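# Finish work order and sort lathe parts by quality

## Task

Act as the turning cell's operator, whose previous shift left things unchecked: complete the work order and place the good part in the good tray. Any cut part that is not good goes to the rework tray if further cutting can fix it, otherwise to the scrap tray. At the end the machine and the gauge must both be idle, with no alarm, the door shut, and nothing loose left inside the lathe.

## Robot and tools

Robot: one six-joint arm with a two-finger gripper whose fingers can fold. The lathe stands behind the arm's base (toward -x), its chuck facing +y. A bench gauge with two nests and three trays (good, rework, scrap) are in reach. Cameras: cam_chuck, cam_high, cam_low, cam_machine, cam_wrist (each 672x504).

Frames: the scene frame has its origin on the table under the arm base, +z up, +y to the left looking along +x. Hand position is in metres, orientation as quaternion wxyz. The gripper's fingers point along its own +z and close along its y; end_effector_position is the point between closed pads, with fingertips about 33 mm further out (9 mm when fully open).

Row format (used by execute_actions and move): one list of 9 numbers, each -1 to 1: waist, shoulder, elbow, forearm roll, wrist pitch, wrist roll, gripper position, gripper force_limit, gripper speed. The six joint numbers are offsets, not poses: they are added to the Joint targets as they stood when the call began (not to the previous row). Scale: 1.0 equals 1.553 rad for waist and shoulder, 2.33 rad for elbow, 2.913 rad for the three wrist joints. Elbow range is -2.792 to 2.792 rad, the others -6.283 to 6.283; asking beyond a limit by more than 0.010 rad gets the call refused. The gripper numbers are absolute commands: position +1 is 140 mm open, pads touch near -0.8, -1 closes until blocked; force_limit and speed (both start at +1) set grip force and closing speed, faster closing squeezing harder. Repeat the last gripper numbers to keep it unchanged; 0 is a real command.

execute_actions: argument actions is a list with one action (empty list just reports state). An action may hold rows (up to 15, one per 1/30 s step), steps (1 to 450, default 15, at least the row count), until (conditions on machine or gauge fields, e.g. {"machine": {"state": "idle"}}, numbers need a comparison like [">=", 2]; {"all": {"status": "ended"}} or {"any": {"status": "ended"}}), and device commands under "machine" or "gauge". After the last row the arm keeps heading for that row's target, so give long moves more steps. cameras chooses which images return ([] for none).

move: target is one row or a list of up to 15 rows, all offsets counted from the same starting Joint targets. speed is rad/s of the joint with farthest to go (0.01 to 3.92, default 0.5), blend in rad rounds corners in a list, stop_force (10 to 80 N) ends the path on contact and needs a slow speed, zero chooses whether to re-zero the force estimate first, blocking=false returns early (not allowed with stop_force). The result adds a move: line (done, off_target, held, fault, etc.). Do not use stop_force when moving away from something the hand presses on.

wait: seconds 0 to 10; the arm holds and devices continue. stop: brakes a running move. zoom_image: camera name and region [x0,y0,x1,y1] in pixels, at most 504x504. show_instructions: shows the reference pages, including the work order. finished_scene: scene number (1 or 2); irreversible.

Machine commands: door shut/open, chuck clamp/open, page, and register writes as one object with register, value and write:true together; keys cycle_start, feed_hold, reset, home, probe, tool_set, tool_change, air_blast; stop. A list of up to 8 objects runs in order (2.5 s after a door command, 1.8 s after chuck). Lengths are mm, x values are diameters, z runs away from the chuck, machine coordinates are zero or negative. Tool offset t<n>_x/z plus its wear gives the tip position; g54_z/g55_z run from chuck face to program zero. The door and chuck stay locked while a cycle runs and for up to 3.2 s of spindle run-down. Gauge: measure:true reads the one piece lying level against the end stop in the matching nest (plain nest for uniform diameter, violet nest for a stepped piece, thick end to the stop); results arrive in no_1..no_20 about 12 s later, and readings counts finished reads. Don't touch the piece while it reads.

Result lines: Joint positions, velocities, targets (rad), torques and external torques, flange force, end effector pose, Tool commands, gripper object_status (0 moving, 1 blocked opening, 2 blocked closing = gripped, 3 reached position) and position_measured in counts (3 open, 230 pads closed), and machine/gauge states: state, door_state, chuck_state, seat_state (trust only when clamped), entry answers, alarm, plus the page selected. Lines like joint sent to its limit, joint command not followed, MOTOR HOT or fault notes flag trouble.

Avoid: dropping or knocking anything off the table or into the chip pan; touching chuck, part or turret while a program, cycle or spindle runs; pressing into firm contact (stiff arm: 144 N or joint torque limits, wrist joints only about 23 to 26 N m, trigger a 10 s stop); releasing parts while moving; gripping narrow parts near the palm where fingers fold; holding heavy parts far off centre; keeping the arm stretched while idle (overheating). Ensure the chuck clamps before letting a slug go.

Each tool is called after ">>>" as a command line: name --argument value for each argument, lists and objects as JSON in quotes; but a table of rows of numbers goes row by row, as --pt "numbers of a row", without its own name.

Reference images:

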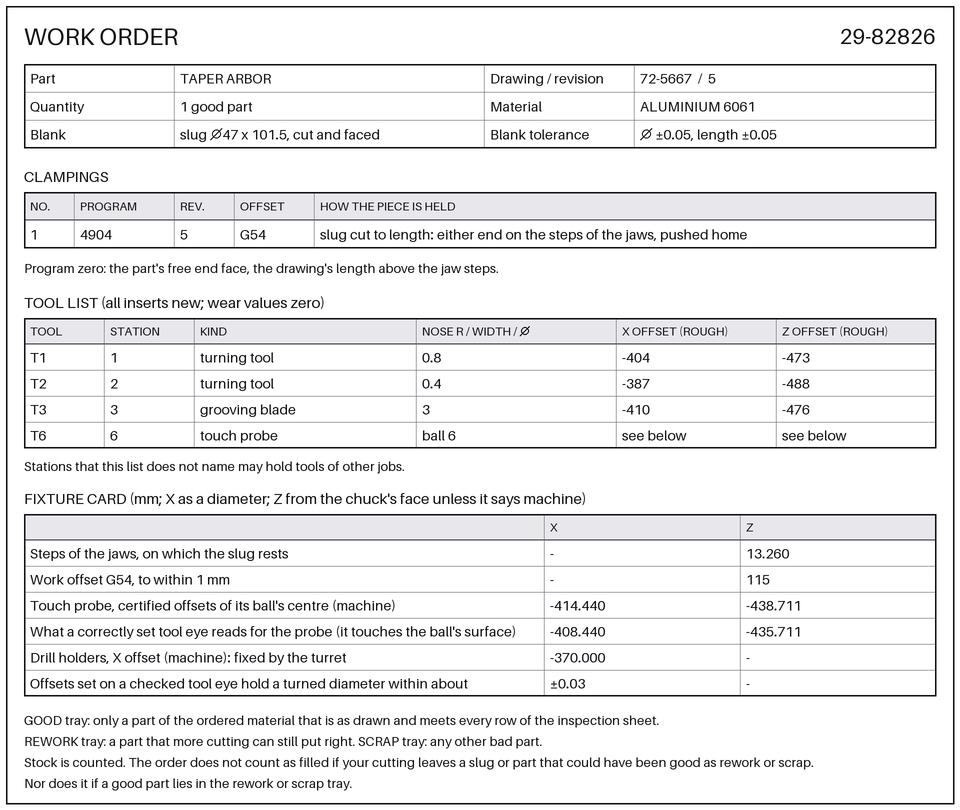

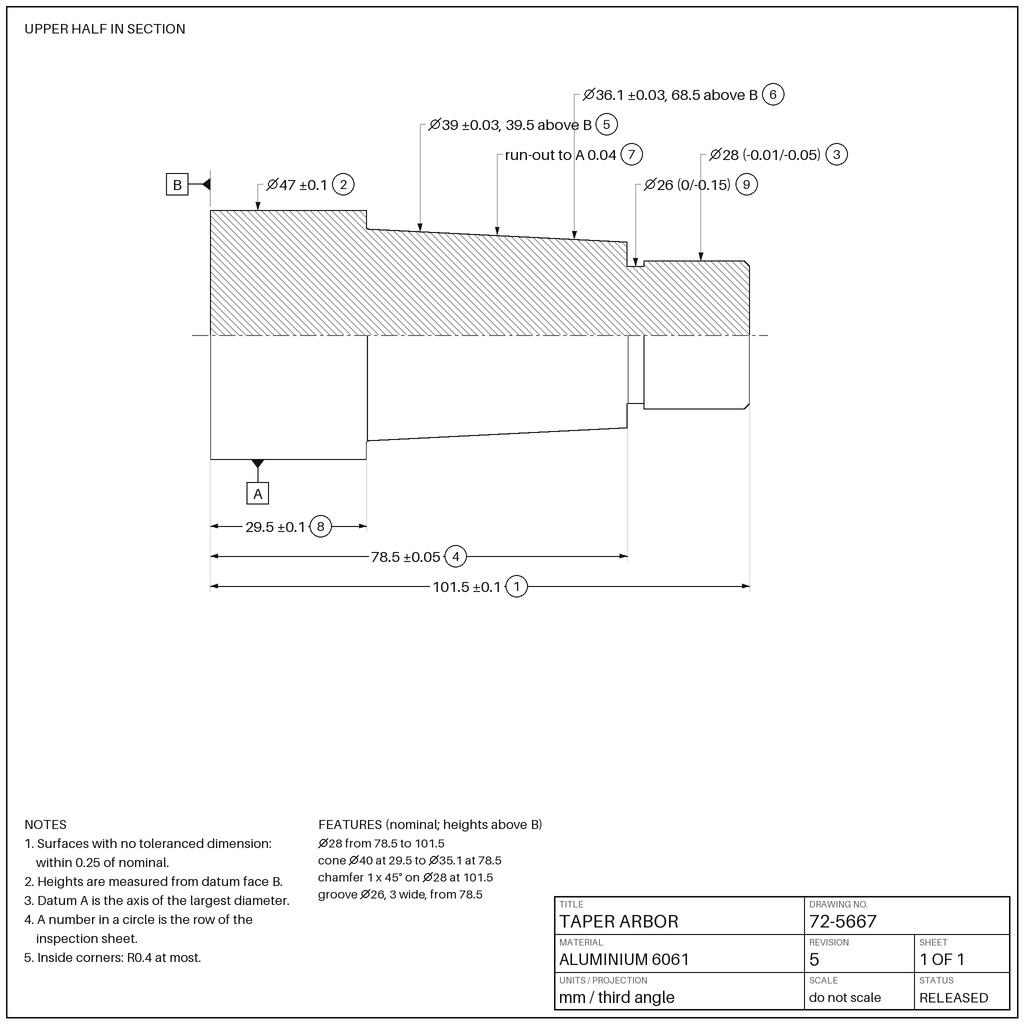

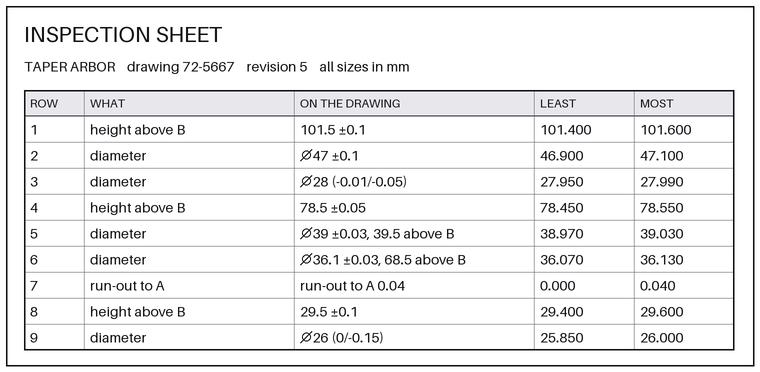

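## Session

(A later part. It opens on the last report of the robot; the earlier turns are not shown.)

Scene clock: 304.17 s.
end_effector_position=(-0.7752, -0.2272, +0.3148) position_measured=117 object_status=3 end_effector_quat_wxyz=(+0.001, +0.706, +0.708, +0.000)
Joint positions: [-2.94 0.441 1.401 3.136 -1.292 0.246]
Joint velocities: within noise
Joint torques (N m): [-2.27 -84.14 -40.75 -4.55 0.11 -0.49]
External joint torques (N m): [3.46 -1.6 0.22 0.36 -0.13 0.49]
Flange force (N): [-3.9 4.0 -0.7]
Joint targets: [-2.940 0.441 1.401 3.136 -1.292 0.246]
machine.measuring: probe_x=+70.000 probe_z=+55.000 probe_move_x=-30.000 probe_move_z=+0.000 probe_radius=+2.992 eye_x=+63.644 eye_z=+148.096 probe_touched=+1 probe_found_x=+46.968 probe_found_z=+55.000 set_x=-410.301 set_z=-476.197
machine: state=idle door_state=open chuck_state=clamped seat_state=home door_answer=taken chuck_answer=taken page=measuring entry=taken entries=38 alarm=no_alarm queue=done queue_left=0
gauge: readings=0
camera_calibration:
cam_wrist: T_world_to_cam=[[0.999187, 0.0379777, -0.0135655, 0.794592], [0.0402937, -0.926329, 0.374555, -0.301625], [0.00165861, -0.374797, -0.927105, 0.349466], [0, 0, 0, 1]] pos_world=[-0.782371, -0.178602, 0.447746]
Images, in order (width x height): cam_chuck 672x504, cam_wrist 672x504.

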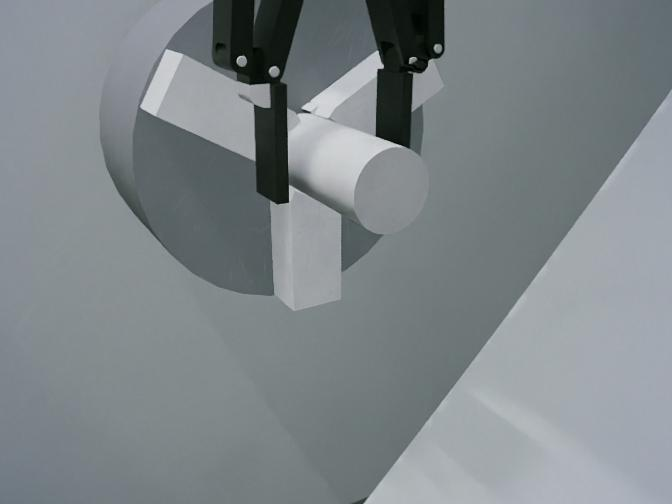

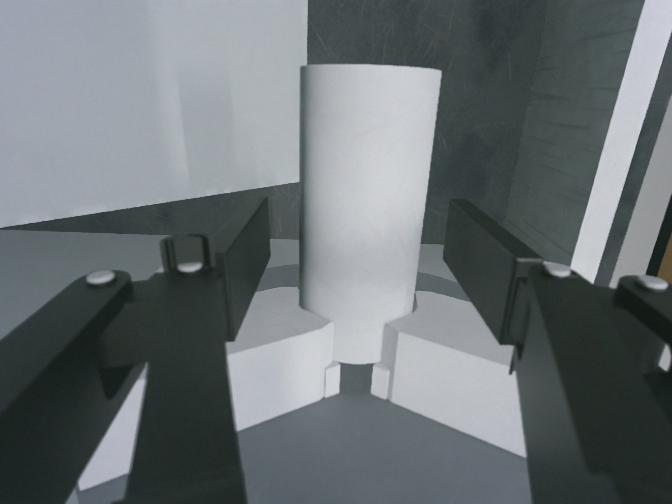

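>>> move --pt "0 -0.0167 -0.0309 0 -0.0336 0 0.1 0 -1" --pt "0 -0.3387 0.2193 0 -0.0051 0 0.1 0 -1" --pt "0 -0.4862 0.2798 0 -0.0378 0 0.1 0 -1" --pt "0.9272 -0.4862 0.2798 0 -0.0378 0 0.1 0 -1" --speed '[0.15, 0.4, 0.4, 0.9]' --blend '[0.02, 0.05, 0.05, 0]' --cameras '[]'

>>> execute_actions --actions '[{"machine":[{"door":"shut","page":"measuring"},{"tool_change":true},{"register":"probe_x","value":20,"write":true},{"register":"probe_z","value":125,"write":true},{"register":"probe_move_x","value":0,"write":true},{"register":"probe_move_z","value":-15,"write":true},{"probe":true}],"steps":450,"until":{"machine":{"state":["!=","busy"],"queue":["!=","running"]}}}]' --cameras '[]'

>>> execute_actions --actions '[{"steps":400,"until":{"machine":{"state":["!=","busy"],"queue":["!=","running"]}}}]' --cameras '[]'

>>> execute_actions --actions '[{"machine":[{"register":"probe_x","value":40,"write":true},{"probe":true}],"steps":450,"until":{"machine":{"state":["!=","busy"],"queue":["!=","running"]}}}]' --cameras '[]'

>>> execute_actions --actions '[{"machine":[{"register":"probe_x","value":0,"write":true},{"probe":true}],"steps":450,"until":{"machine":{"state":["!=","busy"],"queue":["!=","running"]}}}]' --cameras '[]'

>>> execute_actions --actions '[{"machine":[{"register":"probe_x","value":70,"write":true},{"register":"probe_z","value":108,"write":true},{"register":"probe_move_z","value":0,"write":true},{"register":"probe_move_x","value":-30,"write":true},{"probe":true}],"steps":450,"until":{"machine":{"state":["!=","busy"],"queue":["!=","running"]}}}]' --cameras '[]'

>>> execute_actions --actions '[{"machine":[{"register":"probe_z","value":55,"write":true},{"probe":true}],"steps":450,"until":{"machine":{"state":["!=","busy"],"queue":["!=","running"]}}}]' --cameras '[]'

Scene clock: 311.27 s.
end_effector_position=(+0.0711, -0.3517, +0.4085) position_measured=117 object_status=3 end_effector_quat_wxyz=(+0.002, +0.065, +0.998, -0.003)
Joint positions: [-1.5 -0.315 2.053 3.136 -1.402 0.246]
Joint velocities: within noise
Joint torques (N m): [-2.39 -8.03 -41.96 -4.67 0.18 -0.45]
External joint torques (N m): [2.36 -0.78 0.37 0.37 -0.19 0.45]
Flange force (N): [-6.9 3.7 0.0]
Joint targets: [-1.500 -0.315 2.053 3.136 -1.402 0.246]
machine.measuring: probe_x=+70.000 probe_z=+55.000 probe_move_x=-30.000 probe_move_z=+0.000 probe_radius=+2.992 eye_x=+63.644 eye_z=+148.096 probe_touched=+1 probe_found_x=+46.968 probe_found_z=+55.000 set_x=-410.301 set_z=-476.197
machine: state=idle door_state=open chuck_state=clamped seat_state=home door_answer=taken chuck_answer=taken page=measuring entry=taken entries=38 alarm=no_alarm queue=done queue_left=0
gauge: readings=0
move: done
No camera images: "cameras" was empty.

Scene clock: 326.47 s.
end_effector_position=(+0.0711, -0.3517, +0.4084) position_measured=117 object_status=3 end_effector_quat_wxyz=(+0.002, +0.064, +0.998, -0.003)
Joint positions: [-1.5 -0.315 2.053 3.136 -1.402 0.246]
Joint velocities: within noise
Joint torques (N m): [-3.28 -7.99 -41.93 -4.67 0.2 -0.47]
External joint torques (N m): [3.13 -0.76 0.2 0.35 -0.2 0.47]
Flange force (N): [-9.2 4.1 -0.3]
Joint targets: [-1.500 -0.315 2.053 3.136 -1.402 0.246]
Tool commands: gripper/position=+0.1 gripper/force_limit=+0.0 gripper/speed=-1.0
machine.measuring: probe_x=+20.000 probe_z=+125.000 probe_move_x=+0.000 probe_move_z=-15.000 probe_radius=+2.992 eye_x=+63.644 eye_z=+148.096 probe_touched=+1 probe_found_x=+20.000 probe_found_z=+114.793 set_x=-410.301 set_z=-476.197
machine: state=idle door_state=shut chuck_state=clamped seat_state=home door_answer=taken chuck_answer=taken page=measuring entry=taken entries=44 alarm=no_alarm queue=done queue_left=0
gauge: readings=0
No camera images: "cameras" was empty.

Scene clock: 326.70 s.
end_effector_position=(+0.0711, -0.3517, +0.4084) position_measured=117 object_status=3 end_effector_quat_wxyz=(+0.002, +0.064, +0.998, -0.003)
Joint positions: [-1.5 -0.315 2.053 3.136 -1.402 0.246]
Joint velocities: within noise
Joint torques (N m): [-3.37 -7.97 -41.92 -4.67 0.19 -0.46]
External joint torques (N m): [3.36 -1.05 0.03 0.34 -0.18 0.46]
Flange force (N): [-9.6 4.5 -0.7]
Joint targets: [-1.500 -0.315 2.053 3.136 -1.402 0.246]
Tool commands: gripper/position=+0.1 gripper/force_limit=+0.0 gripper/speed=-1.0
machine.measuring: probe_x=+20.000 probe_z=+125.000 probe_move_x=+0.000 probe_move_z=-15.000 probe_radius=+2.992 eye_x=+63.644 eye_z=+148.096 probe_touched=+1 probe_found_x=+20.000 probe_found_z=+114.793 set_x=-410.301 set_z=-476.197
machine: state=idle door_state=shut chuck_state=clamped seat_state=home door_answer=taken chuck_answer=taken page=measuring entry=taken entries=44 alarm=no_alarm queue=done queue_left=0
gauge: readings=0
No camera images: "cameras" was empty.

Scene clock: 332.60 s.
end_effector_position=(+0.0711, -0.3517, +0.4084) position_measured=117 object_status=3 end_effector_quat_wxyz=(+0.002, +0.064, +0.998, -0.003)
Joint positions: [-1.5 -0.315 2.053 3.136 -1.402 0.246]
Joint velocities: within noise
Joint torques (N m): [-3.53 -8 -42.08 -4.67 0.22 -0.48]
External joint torques (N m): [3.4 -0.76 0.3 0.35 -0.22 0.48]
Flange force (N): [-9.9 4.4 -0.2]
Joint targets: [-1.500 -0.315 2.053 3.136 -1.402 0.246]
Tool commands: gripper/position=+0.1 gripper/force_limit=+0.0 gripper/speed=-1.0
machine.measuring: probe_x=+40.000 probe_z=+125.000 probe_move_x=+0.000 probe_move_z=-15.000 probe_radius=+2.992 eye_x=+63.644 eye_z=+148.096 probe_touched=+1 probe_found_x=+40.000 probe_found_z=+114.792 set_x=-410.301 set_z=-476.197
machine: state=idle door_state=shut chuck_state=clamped seat_state=home door_answer=taken chuck_answer=taken page=measuring entry=taken entries=46 alarm=no_alarm queue=done queue_left=0
gauge: readings=0
No camera images: "cameras" was empty.

Scene clock: 338.80 s.
end_effector_position=(+0.0711, -0.3517, +0.4084) position_measured=117 object_status=3 end_effector_quat_wxyz=(+0.002, +0.064, +0.998, -0.003)
Joint positions: [-1.5 -0.315 2.053 3.136 -1.402 0.246]
Joint velocities: within noise
Joint torques (N m): [-3.2 -7.95 -41.86 -4.66 0.22 -0.48]
External joint torques (N m): [3.16 -0.84 0.19 0.35 -0.23 0.48]
Flange force (N): [-9.2 4.2 -0.4]
Joint targets: [-1.500 -0.315 2.053 3.136 -1.402 0.246]
Tool commands: gripper/position=+0.1 gripper/force_limit=+0.0 gripper/speed=-1.0
machine.measuring: probe_x=+0.000 probe_z=+125.000 probe_move_x=+0.000 probe_move_z=-15.000 probe_radius=+2.992 eye_x=+63.644 eye_z=+148.096 probe_touched=+1 probe_found_x=+0.000 probe_found_z=+114.791 set_x=-410.301 set_z=-476.197
machine: state=idle door_state=shut chuck_state=clamped seat_state=home door_answer=taken chuck_answer=taken page=measuring entry=taken entries=48 alarm=no_alarm queue=done queue_left=0
gauge: readings=0
No camera images: "cameras" was empty.

Scene clock: 345.33 s.
end_effector_position=(+0.0711, -0.3517, +0.4084) position_measured=117 object_status=3 end_effector_quat_wxyz=(+0.002, +0.064, +0.998, -0.003)
Joint positions: [-1.5 -0.315 2.053 3.136 -1.402 0.246]
Joint velocities: within noise
Joint torques (N m): [-3.49 -7.95 -41.88 -4.62 0.17 -0.45]
External joint torques (N m): [3.31 -0.71 0.15 0.3 -0.16 0.45]
Flange force (N): [-9.6 4.0 -0.3]
Joint targets: [-1.500 -0.315 2.053 3.136 -1.402 0.246]
Tool commands: gripper/position=+0.1 gripper/force_limit=+0.0 gripper/speed=-1.0
machine.measuring: probe_x=+70.000 probe_z=+108.000 probe_move_x=-30.000 probe_move_z=+0.000 probe_radius=+2.992 eye_x=+63.644 eye_z=+148.096 probe_touched=+1 probe_found_x=+46.983 probe_found_z=+108.000 set_x=-410.301 set_z=-476.197
machine: state=idle door_state=shut chuck_state=clamped seat_state=home door_answer=taken chuck_answer=taken page=measuring entry=taken entries=53 alarm=no_alarm queue=done queue_left=0
gauge: readings=0
No camera images: "cameras" was empty.

Scene clock: 351.53 s.
end_effector_position=(+0.0711, -0.3517, +0.4084) position_measured=117 object_status=3 end_effector_quat_wxyz=(+0.002, +0.064, +0.998, -0.003)
Joint positions: [-1.5 -0.315 2.053 3.136 -1.402 0.246]
Joint velocities: within noise
Joint torques (N m): [-3.31 -7.96 -42.15 -4.63 0.22 -0.48]
External joint torques (N m): [3.26 -0.8 0.53 0.32 -0.23 0.48]
Flange force (N): [-9.4 4.6 0.1]
Joint targets: [-1.500 -0.315 2.053 3.136 -1.402 0.246]
Tool commands: gripper/position=+0.1 gripper/force_limit=+0.0 gripper/speed=-1.0
machine.measuring: probe_x=+70.000 probe_z=+55.000 probe_move_x=-30.000 probe_move_z=+0.000 probe_radius=+2.992 eye_x=+63.644 eye_z=+148.096 probe_touched=+1 probe_found_x=+46.991 probe_found_z=+55.000 set_x=-410.301 set_z=-476.197
machine: state=idle door_state=shut chuck_state=clamped seat_state=home door_answer=taken chuck_answer=taken page=measuring entry=taken entries=55 alarm=no_alarm queue=done queue_left=0
gauge: readings=0
No camera images: "cameras" was empty.

>>> execute_actions --actions '[{"machine":[{"register":"t2_x_wear","value":0.15,"write":true},{"home":true},{"page":"program"},{"cycle_start":true}],"steps":450,"until":{"machine":{"state":["!=","running"],"queue":["!=","running"]}}}]' --cameras '["cam_chuck"]'

>>> execute_actions --actions '[{"machine":{"page":"program"},"steps":450,"until":{"machine":{"state":["!=","running"]}}}]' --cameras '["cam_chuck"]'

Scene clock: 368.20 s.
end_effector_position=(+0.0711, -0.3517, +0.4084) position_measured=117 object_status=3 end_effector_quat_wxyz=(+0.002, +0.064, +0.998, -0.003)
Joint positions: [-1.5 -0.315 2.053 3.136 -1.402 0.246]
Joint velocities: within noise
Joint torques (N m): [-3.49 -7.98 -41.91 -4.66 0.2 -0.47]
External joint torques (N m): [3.41 -0.49 0.3 0.36 -0.2 0.47]
Flange force (N): [-10.0 3.9 -0.1]
Joint targets: [-1.500 -0.315 2.053 3.136 -1.402 0.246]
Tool commands: gripper/position=+0.1 gripper/force_limit=+0.0 gripper/speed=-1.0
machine.program: program=+4904 tool_call=+6 tool_in_place=+1 program_revision=+5 program_offset=+54 load_peak=+0 stored1_number=+4491 stored1_revision=+4 stored2_number=+4904 stored2_revision=+5 stored3_number=+3283 stored3_revision=+6 stored4_number=+0 stored4_revision=+0 cycles=+0
machine: state=running door_state=shut chuck_state=clamped seat_state=home door_answer=taken chuck_answer=taken page=program entry=taken entries=58 alarm=no_alarm queue=running queue_left=0
gauge: readings=0
Images, in order (width x height): cam_chuck 672x504.

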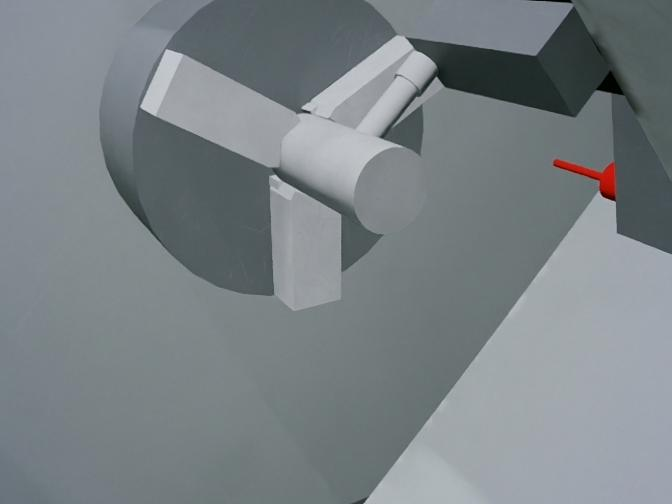

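Scene clock: 383.40 s.
end_effector_position=(+0.0711, -0.3517, +0.4084) position_measured=117 object_status=3 end_effector_quat_wxyz=(+0.002, +0.064, +0.998, -0.003)
Joint positions: [-1.5 -0.315 2.053 3.136 -1.402 0.246]
Joint velocities: within noise
Joint torques (N m): [-3.36 -7.75 -41.98 -4.65 0.18 -0.49]
External joint torques (N m): [3.3 -0.91 0.38 0.35 -0.18 0.49]
Flange force (N): [-9.5 4.6 -0.1]
Joint targets: [-1.500 -0.315 2.053 3.136 -1.402 0.246]
Tool commands: gripper/position=+0.1 gripper/force_limit=+0.0 gripper/speed=-1.0
machine.program: program=+4904 tool_call=+6 tool_in_place=+1 program_revision=+5 program_offset=+54 load_peak=+7 stored1_number=+4491 stored1_revision=+4 stored2_number=+4904 stored2_revision=+5 stored3_number=+3283 stored3_revision=+6 stored4_number=+0 stored4_revision=+0 cycles=+0
machine: state=running door_state=shut chuck_state=clamped seat_state=home door_answer=taken chuck_answer=taken page=program entry=taken entries=58 alarm=no_alarm queue=done queue_left=0
gauge: readings=0
Images, in order (width x height): cam_chuck 672x504.

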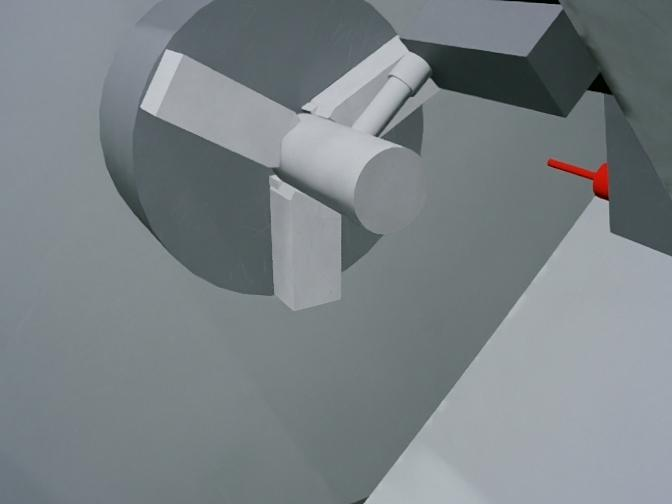

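>>> execute_actions --actions '[{"machine":{"page":"program"},"steps":450,"until":{"machine":{"state":["!=","running"]}}}]' --cameras '["cam_chuck"]'

>>> execute_actions --actions '[{"machine":{"page":"program"},"steps":450,"until":{"machine":{"state":["!=","running"]}}}]' --cameras '["cam_chuck"]'

>>> execute_actions --actions '[{"machine":{"page":"program"},"steps":450,"until":{"machine":{"state":["!=","running"]}}}]' --cameras '["cam_chuck"]'

>>> execute_actions --actions '[{"machine":{"page":"program"},"steps":450,"until":{"machine":{"state":["!=","running"]}}}]' --cameras '["cam_chuck"]'

Scene clock: 399.70 s.
end_effector_position=(+0.0711, -0.3517, +0.4084) position_measured=117 object_status=3 end_effector_quat_wxyz=(+0.002, +0.065, +0.998, -0.003)
Joint positions: [-1.5 -0.315 2.053 3.136 -1.402 0.246]
Joint velocities: within noise
Joint torques (N m): [-3.41 -7.9 -41.99 -4.64 0.2 -0.47]
External joint torques (N m): [3.39 -1.02 0.31 0.33 -0.2 0.47]
Flange force (N): [-9.7 4.8 -0.2]
Joint targets: [-1.500 -0.315 2.053 3.136 -1.402 0.246]
Tool commands: gripper/position=+0.1 gripper/force_limit=+0.0 gripper/speed=-1.0
machine.program: program=+4904 tool_call=+6 tool_in_place=+1 program_revision=+5 program_offset=+54 load_peak=+7 stored1_number=+4491 stored1_revision=+4 stored2_number=+4904 stored2_revision=+5 stored3_number=+3283 stored3_revision=+6 stored4_number=+0 stored4_revision=+0 cycles=+0
machine: state=running door_state=shut chuck_state=clamped seat_state=home door_answer=taken chuck_answer=taken page=program entry=taken entries=58 alarm=no_alarm queue=done queue_left=0
gauge: readings=0
Images, in order (width x height): cam_chuck 672x504.

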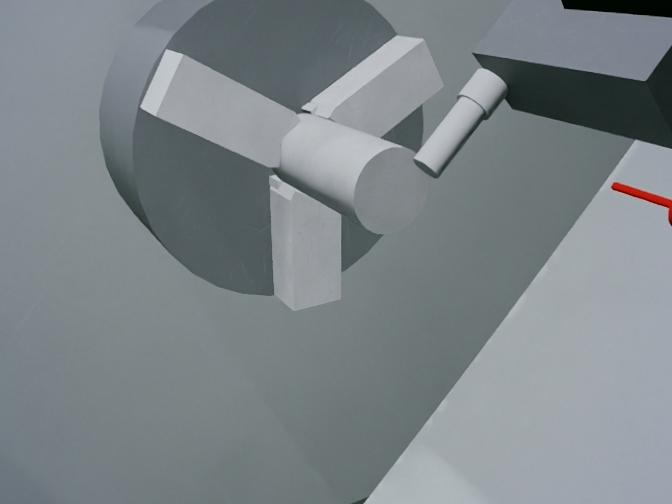

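Scene clock: 414.90 s.
end_effector_position=(+0.0711, -0.3517, +0.4084) position_measured=117 object_status=3 end_effector_quat_wxyz=(+0.002, +0.065, +0.998, -0.003)
Joint positions: [-1.5 -0.315 2.053 3.136 -1.402 0.246]
Joint velocities: within noise
Joint torques (N m): [-3.34 -8 -41.94 -4.65 0.2 -0.48]
External joint torques (N m): [3.27 -0.87 0.18 0.33 -0.2 0.48]
Flange force (N): [-9.5 4.3 -0.4]
Joint targets: [-1.500 -0.315 2.053 3.136 -1.402 0.246]
Tool commands: gripper/position=+0.1 gripper/force_limit=+0.0 gripper/speed=-1.0
machine.program: program=+4904 tool_call=+6 tool_in_place=+1 program_revision=+5 program_offset=+54 load_peak=+11 stored1_number=+4491 stored1_revision=+4 stored2_number=+4904 stored2_revision=+5 stored3_number=+3283 stored3_revision=+6 stored4_number=+0 stored4_revision=+0 cycles=+0
machine: state=running door_state=shut chuck_state=clamped seat_state=home door_answer=taken chuck_answer=taken page=program entry=taken entries=58 alarm=no_alarm queue=done queue_left=0
gauge: readings=0
Images, in order (width x height): cam_chuck 672x504.

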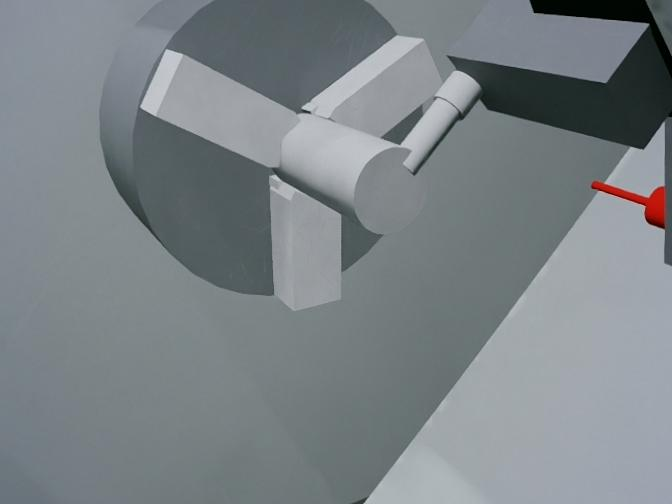

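Scene clock: 430.10 s.
end_effector_position=(+0.0711, -0.3517, +0.4084) position_measured=117 object_status=3 end_effector_quat_wxyz=(+0.002, +0.065, +0.998, -0.003)
Joint positions: [-1.5 -0.315 2.053 3.136 -1.402 0.246]
Joint velocities: within noise
Joint torques (N m): [-3.49 -7.92 -42.01 -4.66 0.18 -0.47]
External joint torques (N m): [3.43 -0.86 0.29 0.35 -0.18 0.47]
Flange force (N): [-9.8 4.5 -0.2]
Joint targets: [-1.500 -0.315 2.053 3.136 -1.402 0.246]
Tool commands: gripper/position=+0.1 gripper/force_limit=+0.0 gripper/speed=-1.0
machine.program: program=+4904 tool_call=+6 tool_in_place=+2 program_revision=+5 program_offset=+54 load_peak=+11 stored1_number=+4491 stored1_revision=+4 stored2_number=+4904 stored2_revision=+5 stored3_number=+3283 stored3_revision=+6 stored4_number=+0 stored4_revision=+0 cycles=+0
machine: state=running door_state=shut chuck_state=clamped seat_state=home door_answer=taken chuck_answer=taken page=program entry=taken entries=58 alarm=no_alarm queue=done queue_left=0
gauge: readings=0
Images, in order (width x height): cam_chuck 672x504.

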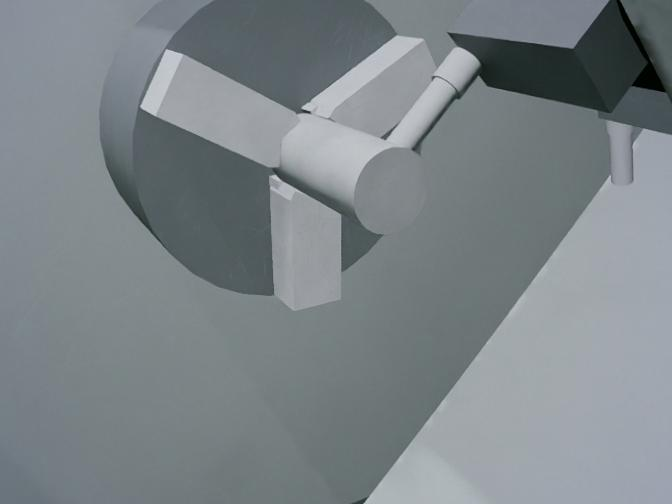

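Scene clock: 445.30 s.
end_effector_position=(+0.0711, -0.3517, +0.4084) position_measured=117 object_status=3 end_effector_quat_wxyz=(+0.002, +0.065, +0.998, -0.003)
Joint positions: [-1.5 -0.315 2.053 3.136 -1.402 0.246]
Joint velocities: within noise
Joint torques (N m): [-3.37 -7.72 -42.06 -4.66 0.18 -0.48]
External joint torques (N m): [3.2 -1.21 0.38 0.35 -0.18 0.48]
Flange force (N): [-9.0 5.1 -0.2]
Joint targets: [-1.500 -0.315 2.053 3.136 -1.402 0.246]
Tool commands: gripper/position=+0.1 gripper/force_limit=+0.0 gripper/speed=-1.0
machine.program: program=+4904 tool_call=+6 tool_in_place=+2 program_revision=+5 program_offset=+54 load_peak=+11 stored1_number=+4491 stored1_revision=+4 stored2_number=+4904 stored2_revision=+5 stored3_number=+3283 stored3_revision=+6 stored4_number=+0 stored4_revision=+0 cycles=+0
machine: state=running door_state=shut chuck_state=clamped seat_state=home door_answer=taken chuck_answer=taken page=program entry=taken entries=58 alarm=no_alarm queue=done queue_left=0
gauge: readings=0
Images, in order (width x height): cam_chuck 672x504.

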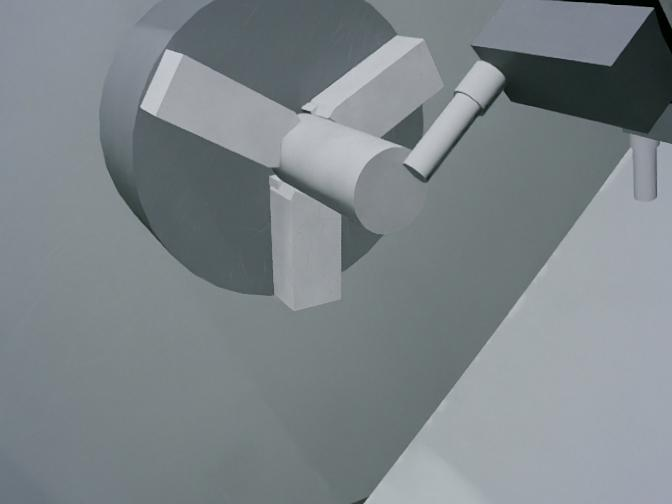

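>>> execute_actions --actions '[{"machine":{"page":"program"},"steps":450,"until":{"machine":{"state":["!=","running"]}}}]' --cameras '[]'

>>> execute_actions --actions '[{"machine":{"page":"program"},"steps":450,"until":{"machine":{"state":["!=","running"]}}}]' --cameras '[]'

>>> execute_actions --actions '[{"machine":{"page":"program"},"steps":450,"until":{"machine":{"state":["!=","running"]}}}]' --cameras '["cam_chuck"]'

>>> execute_actions --actions '[{"machine":{"page":"program"},"steps":450,"until":{"machine":{"state":["!=","running"]}}}]' --cameras '["cam_chuck"]'

Scene clock: 461.43 s.
end_effector_position=(+0.0711, -0.3517, +0.4084) position_measured=117 object_status=3 end_effector_quat_wxyz=(+0.002, +0.065, +0.998, -0.003)
Joint positions: [-1.5 -0.315 2.053 3.136 -1.402 0.246]
Joint velocities: within noise
Joint torques (N m): [-3.29 -7.93 -41.91 -4.65 0.18 -0.46]
External joint torques (N m): [3.19 -0.87 0.24 0.34 -0.19 0.46]
Flange force (N): [-9.2 4.3 -0.3]
Joint targets: [-1.500 -0.315 2.053 3.136 -1.402 0.246]
Tool commands: gripper/position=+0.1 gripper/force_limit=+0.0 gripper/speed=-1.0
machine.program: program=+4904 tool_call=+6 tool_in_place=+2 program_revision=+5 program_offset=+54 load_peak=+11 stored1_number=+4491 stored1_revision=+4 stored2_number=+4904 stored2_revision=+5 stored3_number=+3283 stored3_revision=+6 stored4_number=+0 stored4_revision=+0 cycles=+0
machine: state=running door_state=shut chuck_state=clamped seat_state=home door_answer=taken chuck_answer=taken page=program entry=taken entries=58 alarm=no_alarm queue=done queue_left=0
gauge: readings=0
No camera images: "cameras" was empty.

Scene clock: 476.63 s.
end_effector_position=(+0.0711, -0.3517, +0.4084) position_measured=117 object_status=3 end_effector_quat_wxyz=(+0.002, +0.065, +0.998, -0.003)
Joint positions: [-1.5 -0.315 2.053 3.136 -1.402 0.246]
Joint velocities: within noise
Joint torques (N m): [-3.05 -7.84 -42.05 -4.71 0.21 -0.47]
External joint torques (N m): [2.94 -1.09 0.28 0.38 -0.21 0.47]
Flange force (N): [-8.4 4.6 -0.3]
Joint targets: [-1.500 -0.315 2.053 3.136 -1.402 0.246]
Tool commands: gripper/position=+0.1 gripper/force_limit=+0.0 gripper/speed=-1.0
machine.program: program=+4904 tool_call=+6 tool_in_place=+2 program_revision=+5 program_offset=+54 load_peak=+11 stored1_number=+4491 stored1_revision=+4 stored2_number=+4904 stored2_revision=+5 stored3_number=+3283 stored3_revision=+6 stored4_number=+0 stored4_revision=+0 cycles=+0
machine: state=running door_state=shut chuck_state=clamped seat_state=home door_answer=taken chuck_answer=taken page=program entry=taken entries=58 alarm=no_alarm queue=done queue_left=0
gauge: readings=0
No camera images: "cameras" was empty.

Scene clock: 488.30 s.
end_effector_position=(+0.0711, -0.3517, +0.4084) position_measured=117 object_status=3 end_effector_quat_wxyz=(+0.002, +0.064, +0.998, -0.003)
Joint positions: [-1.5 -0.315 2.053 3.136 -1.402 0.246]
Joint velocities: within noise
Joint torques (N m): [-3.25 -7.98 -41.97 -4.66 0.18 -0.5]
External joint torques (N m): [3.17 -0.98 0.11 0.33 -0.18 0.5]
Flange force (N): [-9.2 4.4 -0.5]
Joint targets: [-1.500 -0.315 2.053 3.136 -1.402 0.246]
Tool commands: gripper/position=+0.1 gripper/force_limit=+0.0 gripper/speed=-1.0
machine.program: program=+4904 tool_call=+6 tool_in_place=+3 program_revision=+5 program_offset=+54 load_peak=+11 stored1_number=+4491 stored1_revision=+4 stored2_number=+4904 stored2_revision=+5 stored3_number=+3283 stored3_revision=+6 stored4_number=+0 stored4_revision=+0 cycles=+1
machine: state=done door_state=shut chuck_state=clamped seat_state=home door_answer=taken chuck_answer=taken page=program entry=taken entries=58 alarm=no_alarm queue=done queue_left=0
gauge: readings=0
Images, in order (width x height): cam_chuck 672x504.

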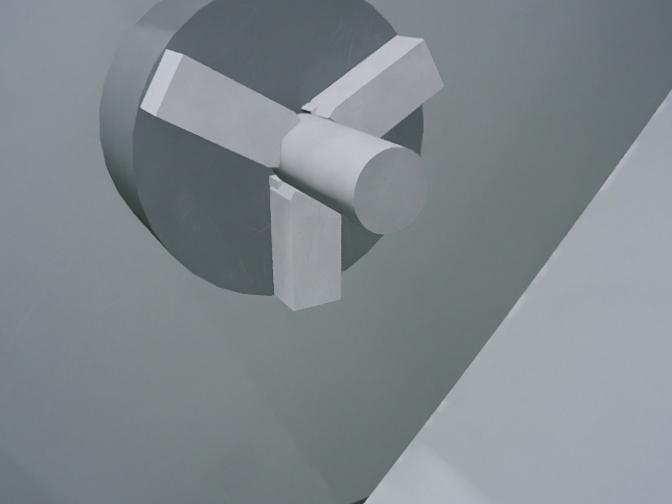

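Scene clock: 488.53 s.
end_effector_position=(+0.0711, -0.3517, +0.4084) position_measured=117 object_status=3 end_effector_quat_wxyz=(+0.002, +0.064, +0.998, -0.003)
Joint positions: [-1.5 -0.315 2.053 3.136 -1.402 0.246]
Joint velocities: within noise
Joint torques (N m): [-3.45 -8.02 -42.04 -4.68 0.19 -0.5]
External joint torques (N m): [3.26 -0.89 0.27 0.36 -0.19 0.5]
Flange force (N): [-9.5 4.5 -0.3]
Joint targets: [-1.500 -0.315 2.053 3.136 -1.402 0.246]
Tool commands: gripper/position=+0.1 gripper/force_limit=+0.0 gripper/speed=-1.0
machine.program: program=+4904 tool_call=+6 tool_in_place=+3 program_revision=+5 program_offset=+54 load_peak=+11 stored1_number=+4491 stored1_revision=+4 stored2_number=+4904 stored2_revision=+5 stored3_number=+3283 stored3_revision=+6 stored4_number=+0 stored4_revision=+0 cycles=+1
machine: state=done door_state=shut chuck_state=clamped seat_state=home door_answer=taken chuck_answer=taken page=program entry=taken entries=58 alarm=no_alarm queue=done queue_left=0
gauge: readings=0
Images, in order (width x height): cam_chuck 672x504.

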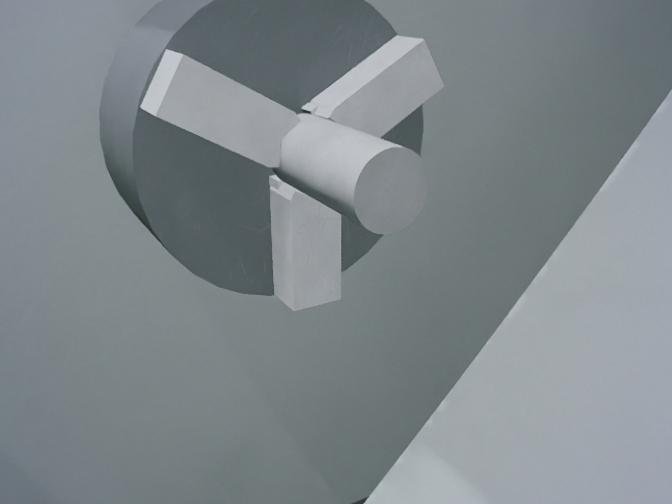

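>>> execute_actions --actions '[{"machine":[{"tool_change":true,"page":"measuring"},{"register":"probe_x","value":60,"write":true},{"register":"probe_z","value":106.26,"write":true},{"register":"probe_move_x","value":-36,"write":true},{"register":"probe_move_z","value":0,"write":true},{"probe":true}],"steps":450,"until":{"machine":{"state":["!=","busy"],"queue":["!=","running"]}}}]' --cameras '["cam_chuck"]'

>>> execute_actions --actions '[{"steps":300,"until":{"machine":{"state":["!=","busy"],"queue":["!=","running"]}}}]' --cameras '["cam_machine"]'

>>> execute_actions --actions '[{"machine":[{"register":"probe_z","value":52.76,"write":true},{"register":"probe_move_x","value":-26,"write":true},{"probe":true}],"steps":450,"until":{"machine":{"state":["!=","busy"],"queue":["!=","running"]}}}]' --cameras '[]'

>>> execute_actions --actions '[{"machine":[{"register":"probe_z","value":81.76,"write":true},{"probe":true}],"steps":450,"until":{"machine":{"state":["!=","busy"],"queue":["!=","running"]}}}]' --cameras '[]'

>>> execute_actions --actions '[{"machine":[{"register":"probe_z","value":120,"write":true},{"register":"probe_x","value":34.6,"write":true},{"register":"probe_move_x","value":0,"write":true},{"register":"probe_move_z","value":-31,"write":true},{"probe":true}],"steps":450,"until":{"machine":{"state":["!=","busy"],"queue":["!=","running"]}}}]' --cameras '[]'

Scene clock: 504.50 s.
end_effector_position=(+0.0711, -0.3517, +0.4084) position_measured=117 object_status=3 end_effector_quat_wxyz=(+0.002, +0.065, +0.998, -0.003)
Joint positions: [-1.5 -0.315 2.053 3.136 -1.402 0.246]
Joint velocities: within noise
Joint torques (N m): [-3.4 -7.79 -42.01 -4.65 0.19 -0.48]
External joint torques (N m): [3.45 -0.9 0.28 0.34 -0.18 0.48]
Flange force (N): [-9.9 4.6 -0.2]
Joint targets: [-1.500 -0.315 2.053 3.136 -1.402 0.246]
Tool commands: gripper/position=+0.1 gripper/force_limit=+0.0 gripper/speed=-1.0
machine.measuring: probe_x=+60.000 probe_z=+106.260 probe_move_x=-36.000 probe_move_z=+0.000 probe_radius=+2.992 eye_x=+63.644 eye_z=+148.096 probe_touched=+1 probe_found_x=+28.127 probe_found_z=+106.260 set_x=-410.301 set_z=-476.197
machine: state=done door_state=shut chuck_state=clamped seat_state=home door_answer=taken chuck_answer=taken page=measuring entry=taken entries=64 alarm=no_alarm queue=done queue_left=0
gauge: readings=0
Images, in order (width x height): cam_chuck 672x504.

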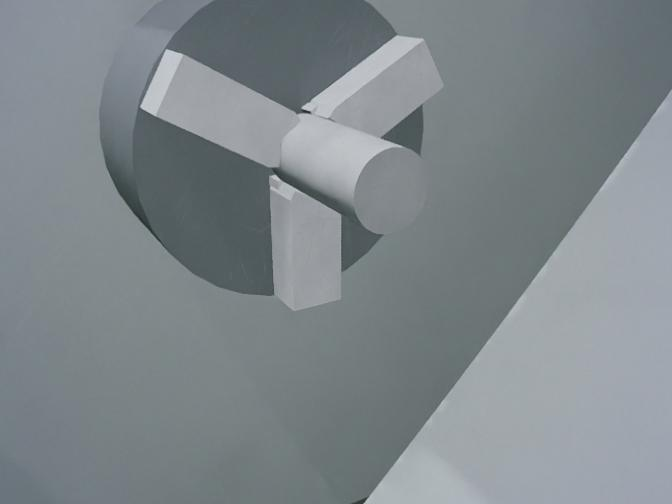

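Scene clock: 504.73 s.
end_effector_position=(+0.0711, -0.3517, +0.4084) position_measured=117 object_status=3 end_effector_quat_wxyz=(+0.002, +0.065, +0.998, -0.003)
Joint positions: [-1.5 -0.315 2.053 3.136 -1.402 0.246]
Joint velocities: within noise
Joint torques (N m): [-3.14 -7.85 -41.93 -4.66 0.18 -0.51]
External joint torques (N m): [3.01 -0.87 0.17 0.34 -0.18 0.51]
Flange force (N): [-8.9 4.1 -0.4]
Joint targets: [-1.500 -0.315 2.053 3.136 -1.402 0.246]
Tool commands: gripper/position=+0.1 gripper/force_limit=+0.0 gripper/speed=-1.0
machine.measuring: probe_x=+60.000 probe_z=+106.260 probe_move_x=-36.000 probe_move_z=+0.000 probe_radius=+2.992 eye_x=+63.644 eye_z=+148.096 probe_touched=+1 probe_found_x=+28.127 probe_found_z=+106.260 set_x=-410.301 set_z=-476.197
machine: state=done door_state=shut chuck_state=clamped seat_state=home door_answer=taken chuck_answer=taken page=measuring entry=taken entries=64 alarm=no_alarm queue=done queue_left=0
gauge: readings=0
Images, in order (width x height): cam_machine 672x504.

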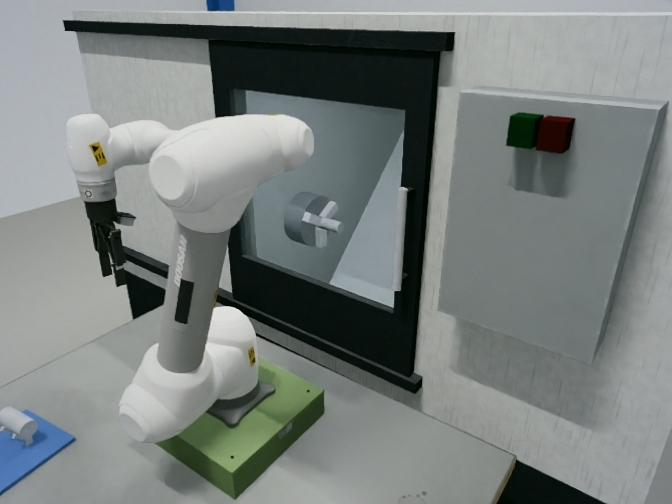

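Scene clock: 511.07 s.
end_effector_position=(+0.0711, -0.3517, +0.4084) position_measured=117 object_status=3 end_effector_quat_wxyz=(+0.002, +0.065, +0.998, -0.003)
Joint positions: [-1.5 -0.315 2.053 3.136 -1.402 0.246]
Joint velocities: within noise
Joint torques (N m): [-3.18 -8.11 -42.03 -4.64 0.15 -0.47]
External joint torques (N m): [3.11 -0.55 0.35 0.34 -0.15 0.47]
Flange force (N): [-9.2 3.8 0.1]
Joint targets: [-1.500 -0.315 2.053 3.136 -1.402 0.246]
Tool commands: gripper/position=+0.1 gripper/force_limit=+0.0 gripper/speed=-1.0
machine.measuring: probe_x=+60.000 probe_z=+52.760 probe_move_x=-26.000 probe_move_z=+0.000 probe_radius=+2.992 eye_x=+63.644 eye_z=+148.096 probe_touched=+1 probe_found_x=+39.165 probe_found_z=+52.760 set_x=-410.301 set_z=-476.197
machine: state=done door_state=shut chuck_state=clamped seat_state=home door_answer=taken chuck_answer=taken page=measuring entry=taken entries=67 alarm=no_alarm queue=done queue_left=0
gauge: readings=0
No camera images: "cameras" was empty.

Scene clock: 517.23 s.
end_effector_position=(+0.0711, -0.3517, +0.4084) position_measured=117 object_status=3 end_effector_quat_wxyz=(+0.002, +0.065, +0.998, -0.003)
Joint positions: [-1.5 -0.315 2.053 3.136 -1.402 0.246]
Joint velocities: within noise
Joint torques (N m): [-3.23 -7.76 -41.9 -4.63 0.19 -0.49]
External joint torques (N m): [3.2 -1.04 0.22 0.33 -0.2 0.49]
Flange force (N): [-9.2 4.6 -0.4]
Joint targets: [-1.500 -0.315 2.053 3.136 -1.402 0.246]
Tool commands: gripper/position=+0.1 gripper/force_limit=+0.0 gripper/speed=-1.0
machine.measuring: probe_x=+60.000 probe_z=+81.760 probe_move_x=-26.000 probe_move_z=+0.000 probe_radius=+2.992 eye_x=+63.644 eye_z=+148.096 probe_touched=+1 probe_found_x=+36.264 probe_found_z=+81.760 set_x=-410.301 set_z=-476.197
machine: state=done door_state=shut chuck_state=clamped seat_state=home door_answer=taken chuck_answer=taken page=measuring entry=taken entries=69 alarm=no_alarm queue=done queue_left=0
gauge: readings=0
No camera images: "cameras" was empty.

Scene clock: 526.10 s.
end_effector_position=(+0.0711, -0.3517, +0.4084) position_measured=117 object_status=3 end_effector_quat_wxyz=(+0.002, +0.064, +0.998, -0.003)
Joint positions: [-1.5 -0.315 2.053 3.136 -1.402 0.246]
Joint velocities: within noise
Joint torques (N m): [-3.16 -7.9 -42.02 -4.68 0.17 -0.46]
External joint torques (N m): [3.03 -0.67 0.37 0.37 -0.17 0.46]
Flange force (N): [-8.8 4.0 0.0]
Joint targets: [-1.500 -0.315 2.053 3.136 -1.402 0.246]
Tool commands: gripper/position=+0.1 gripper/force_limit=+0.0 gripper/speed=-1.0
machine.measuring: probe_x=+34.600 probe_z=+120.000 probe_move_x=+0.000 probe_move_z=-31.000 probe_radius=+2.992 eye_x=+63.644 eye_z=+148.096 probe_touched=+1 probe_found_x=+34.600 probe_found_z=+91.759 set_x=-410.301 set_z=-476.197
machine: state=done door_state=shut chuck_state=clamped seat_state=home door_answer=taken chuck_answer=taken page=measuring entry=taken entries=74 alarm=no_alarm queue=done queue_left=0
gauge: readings=0
No camera images: "cameras" was empty.


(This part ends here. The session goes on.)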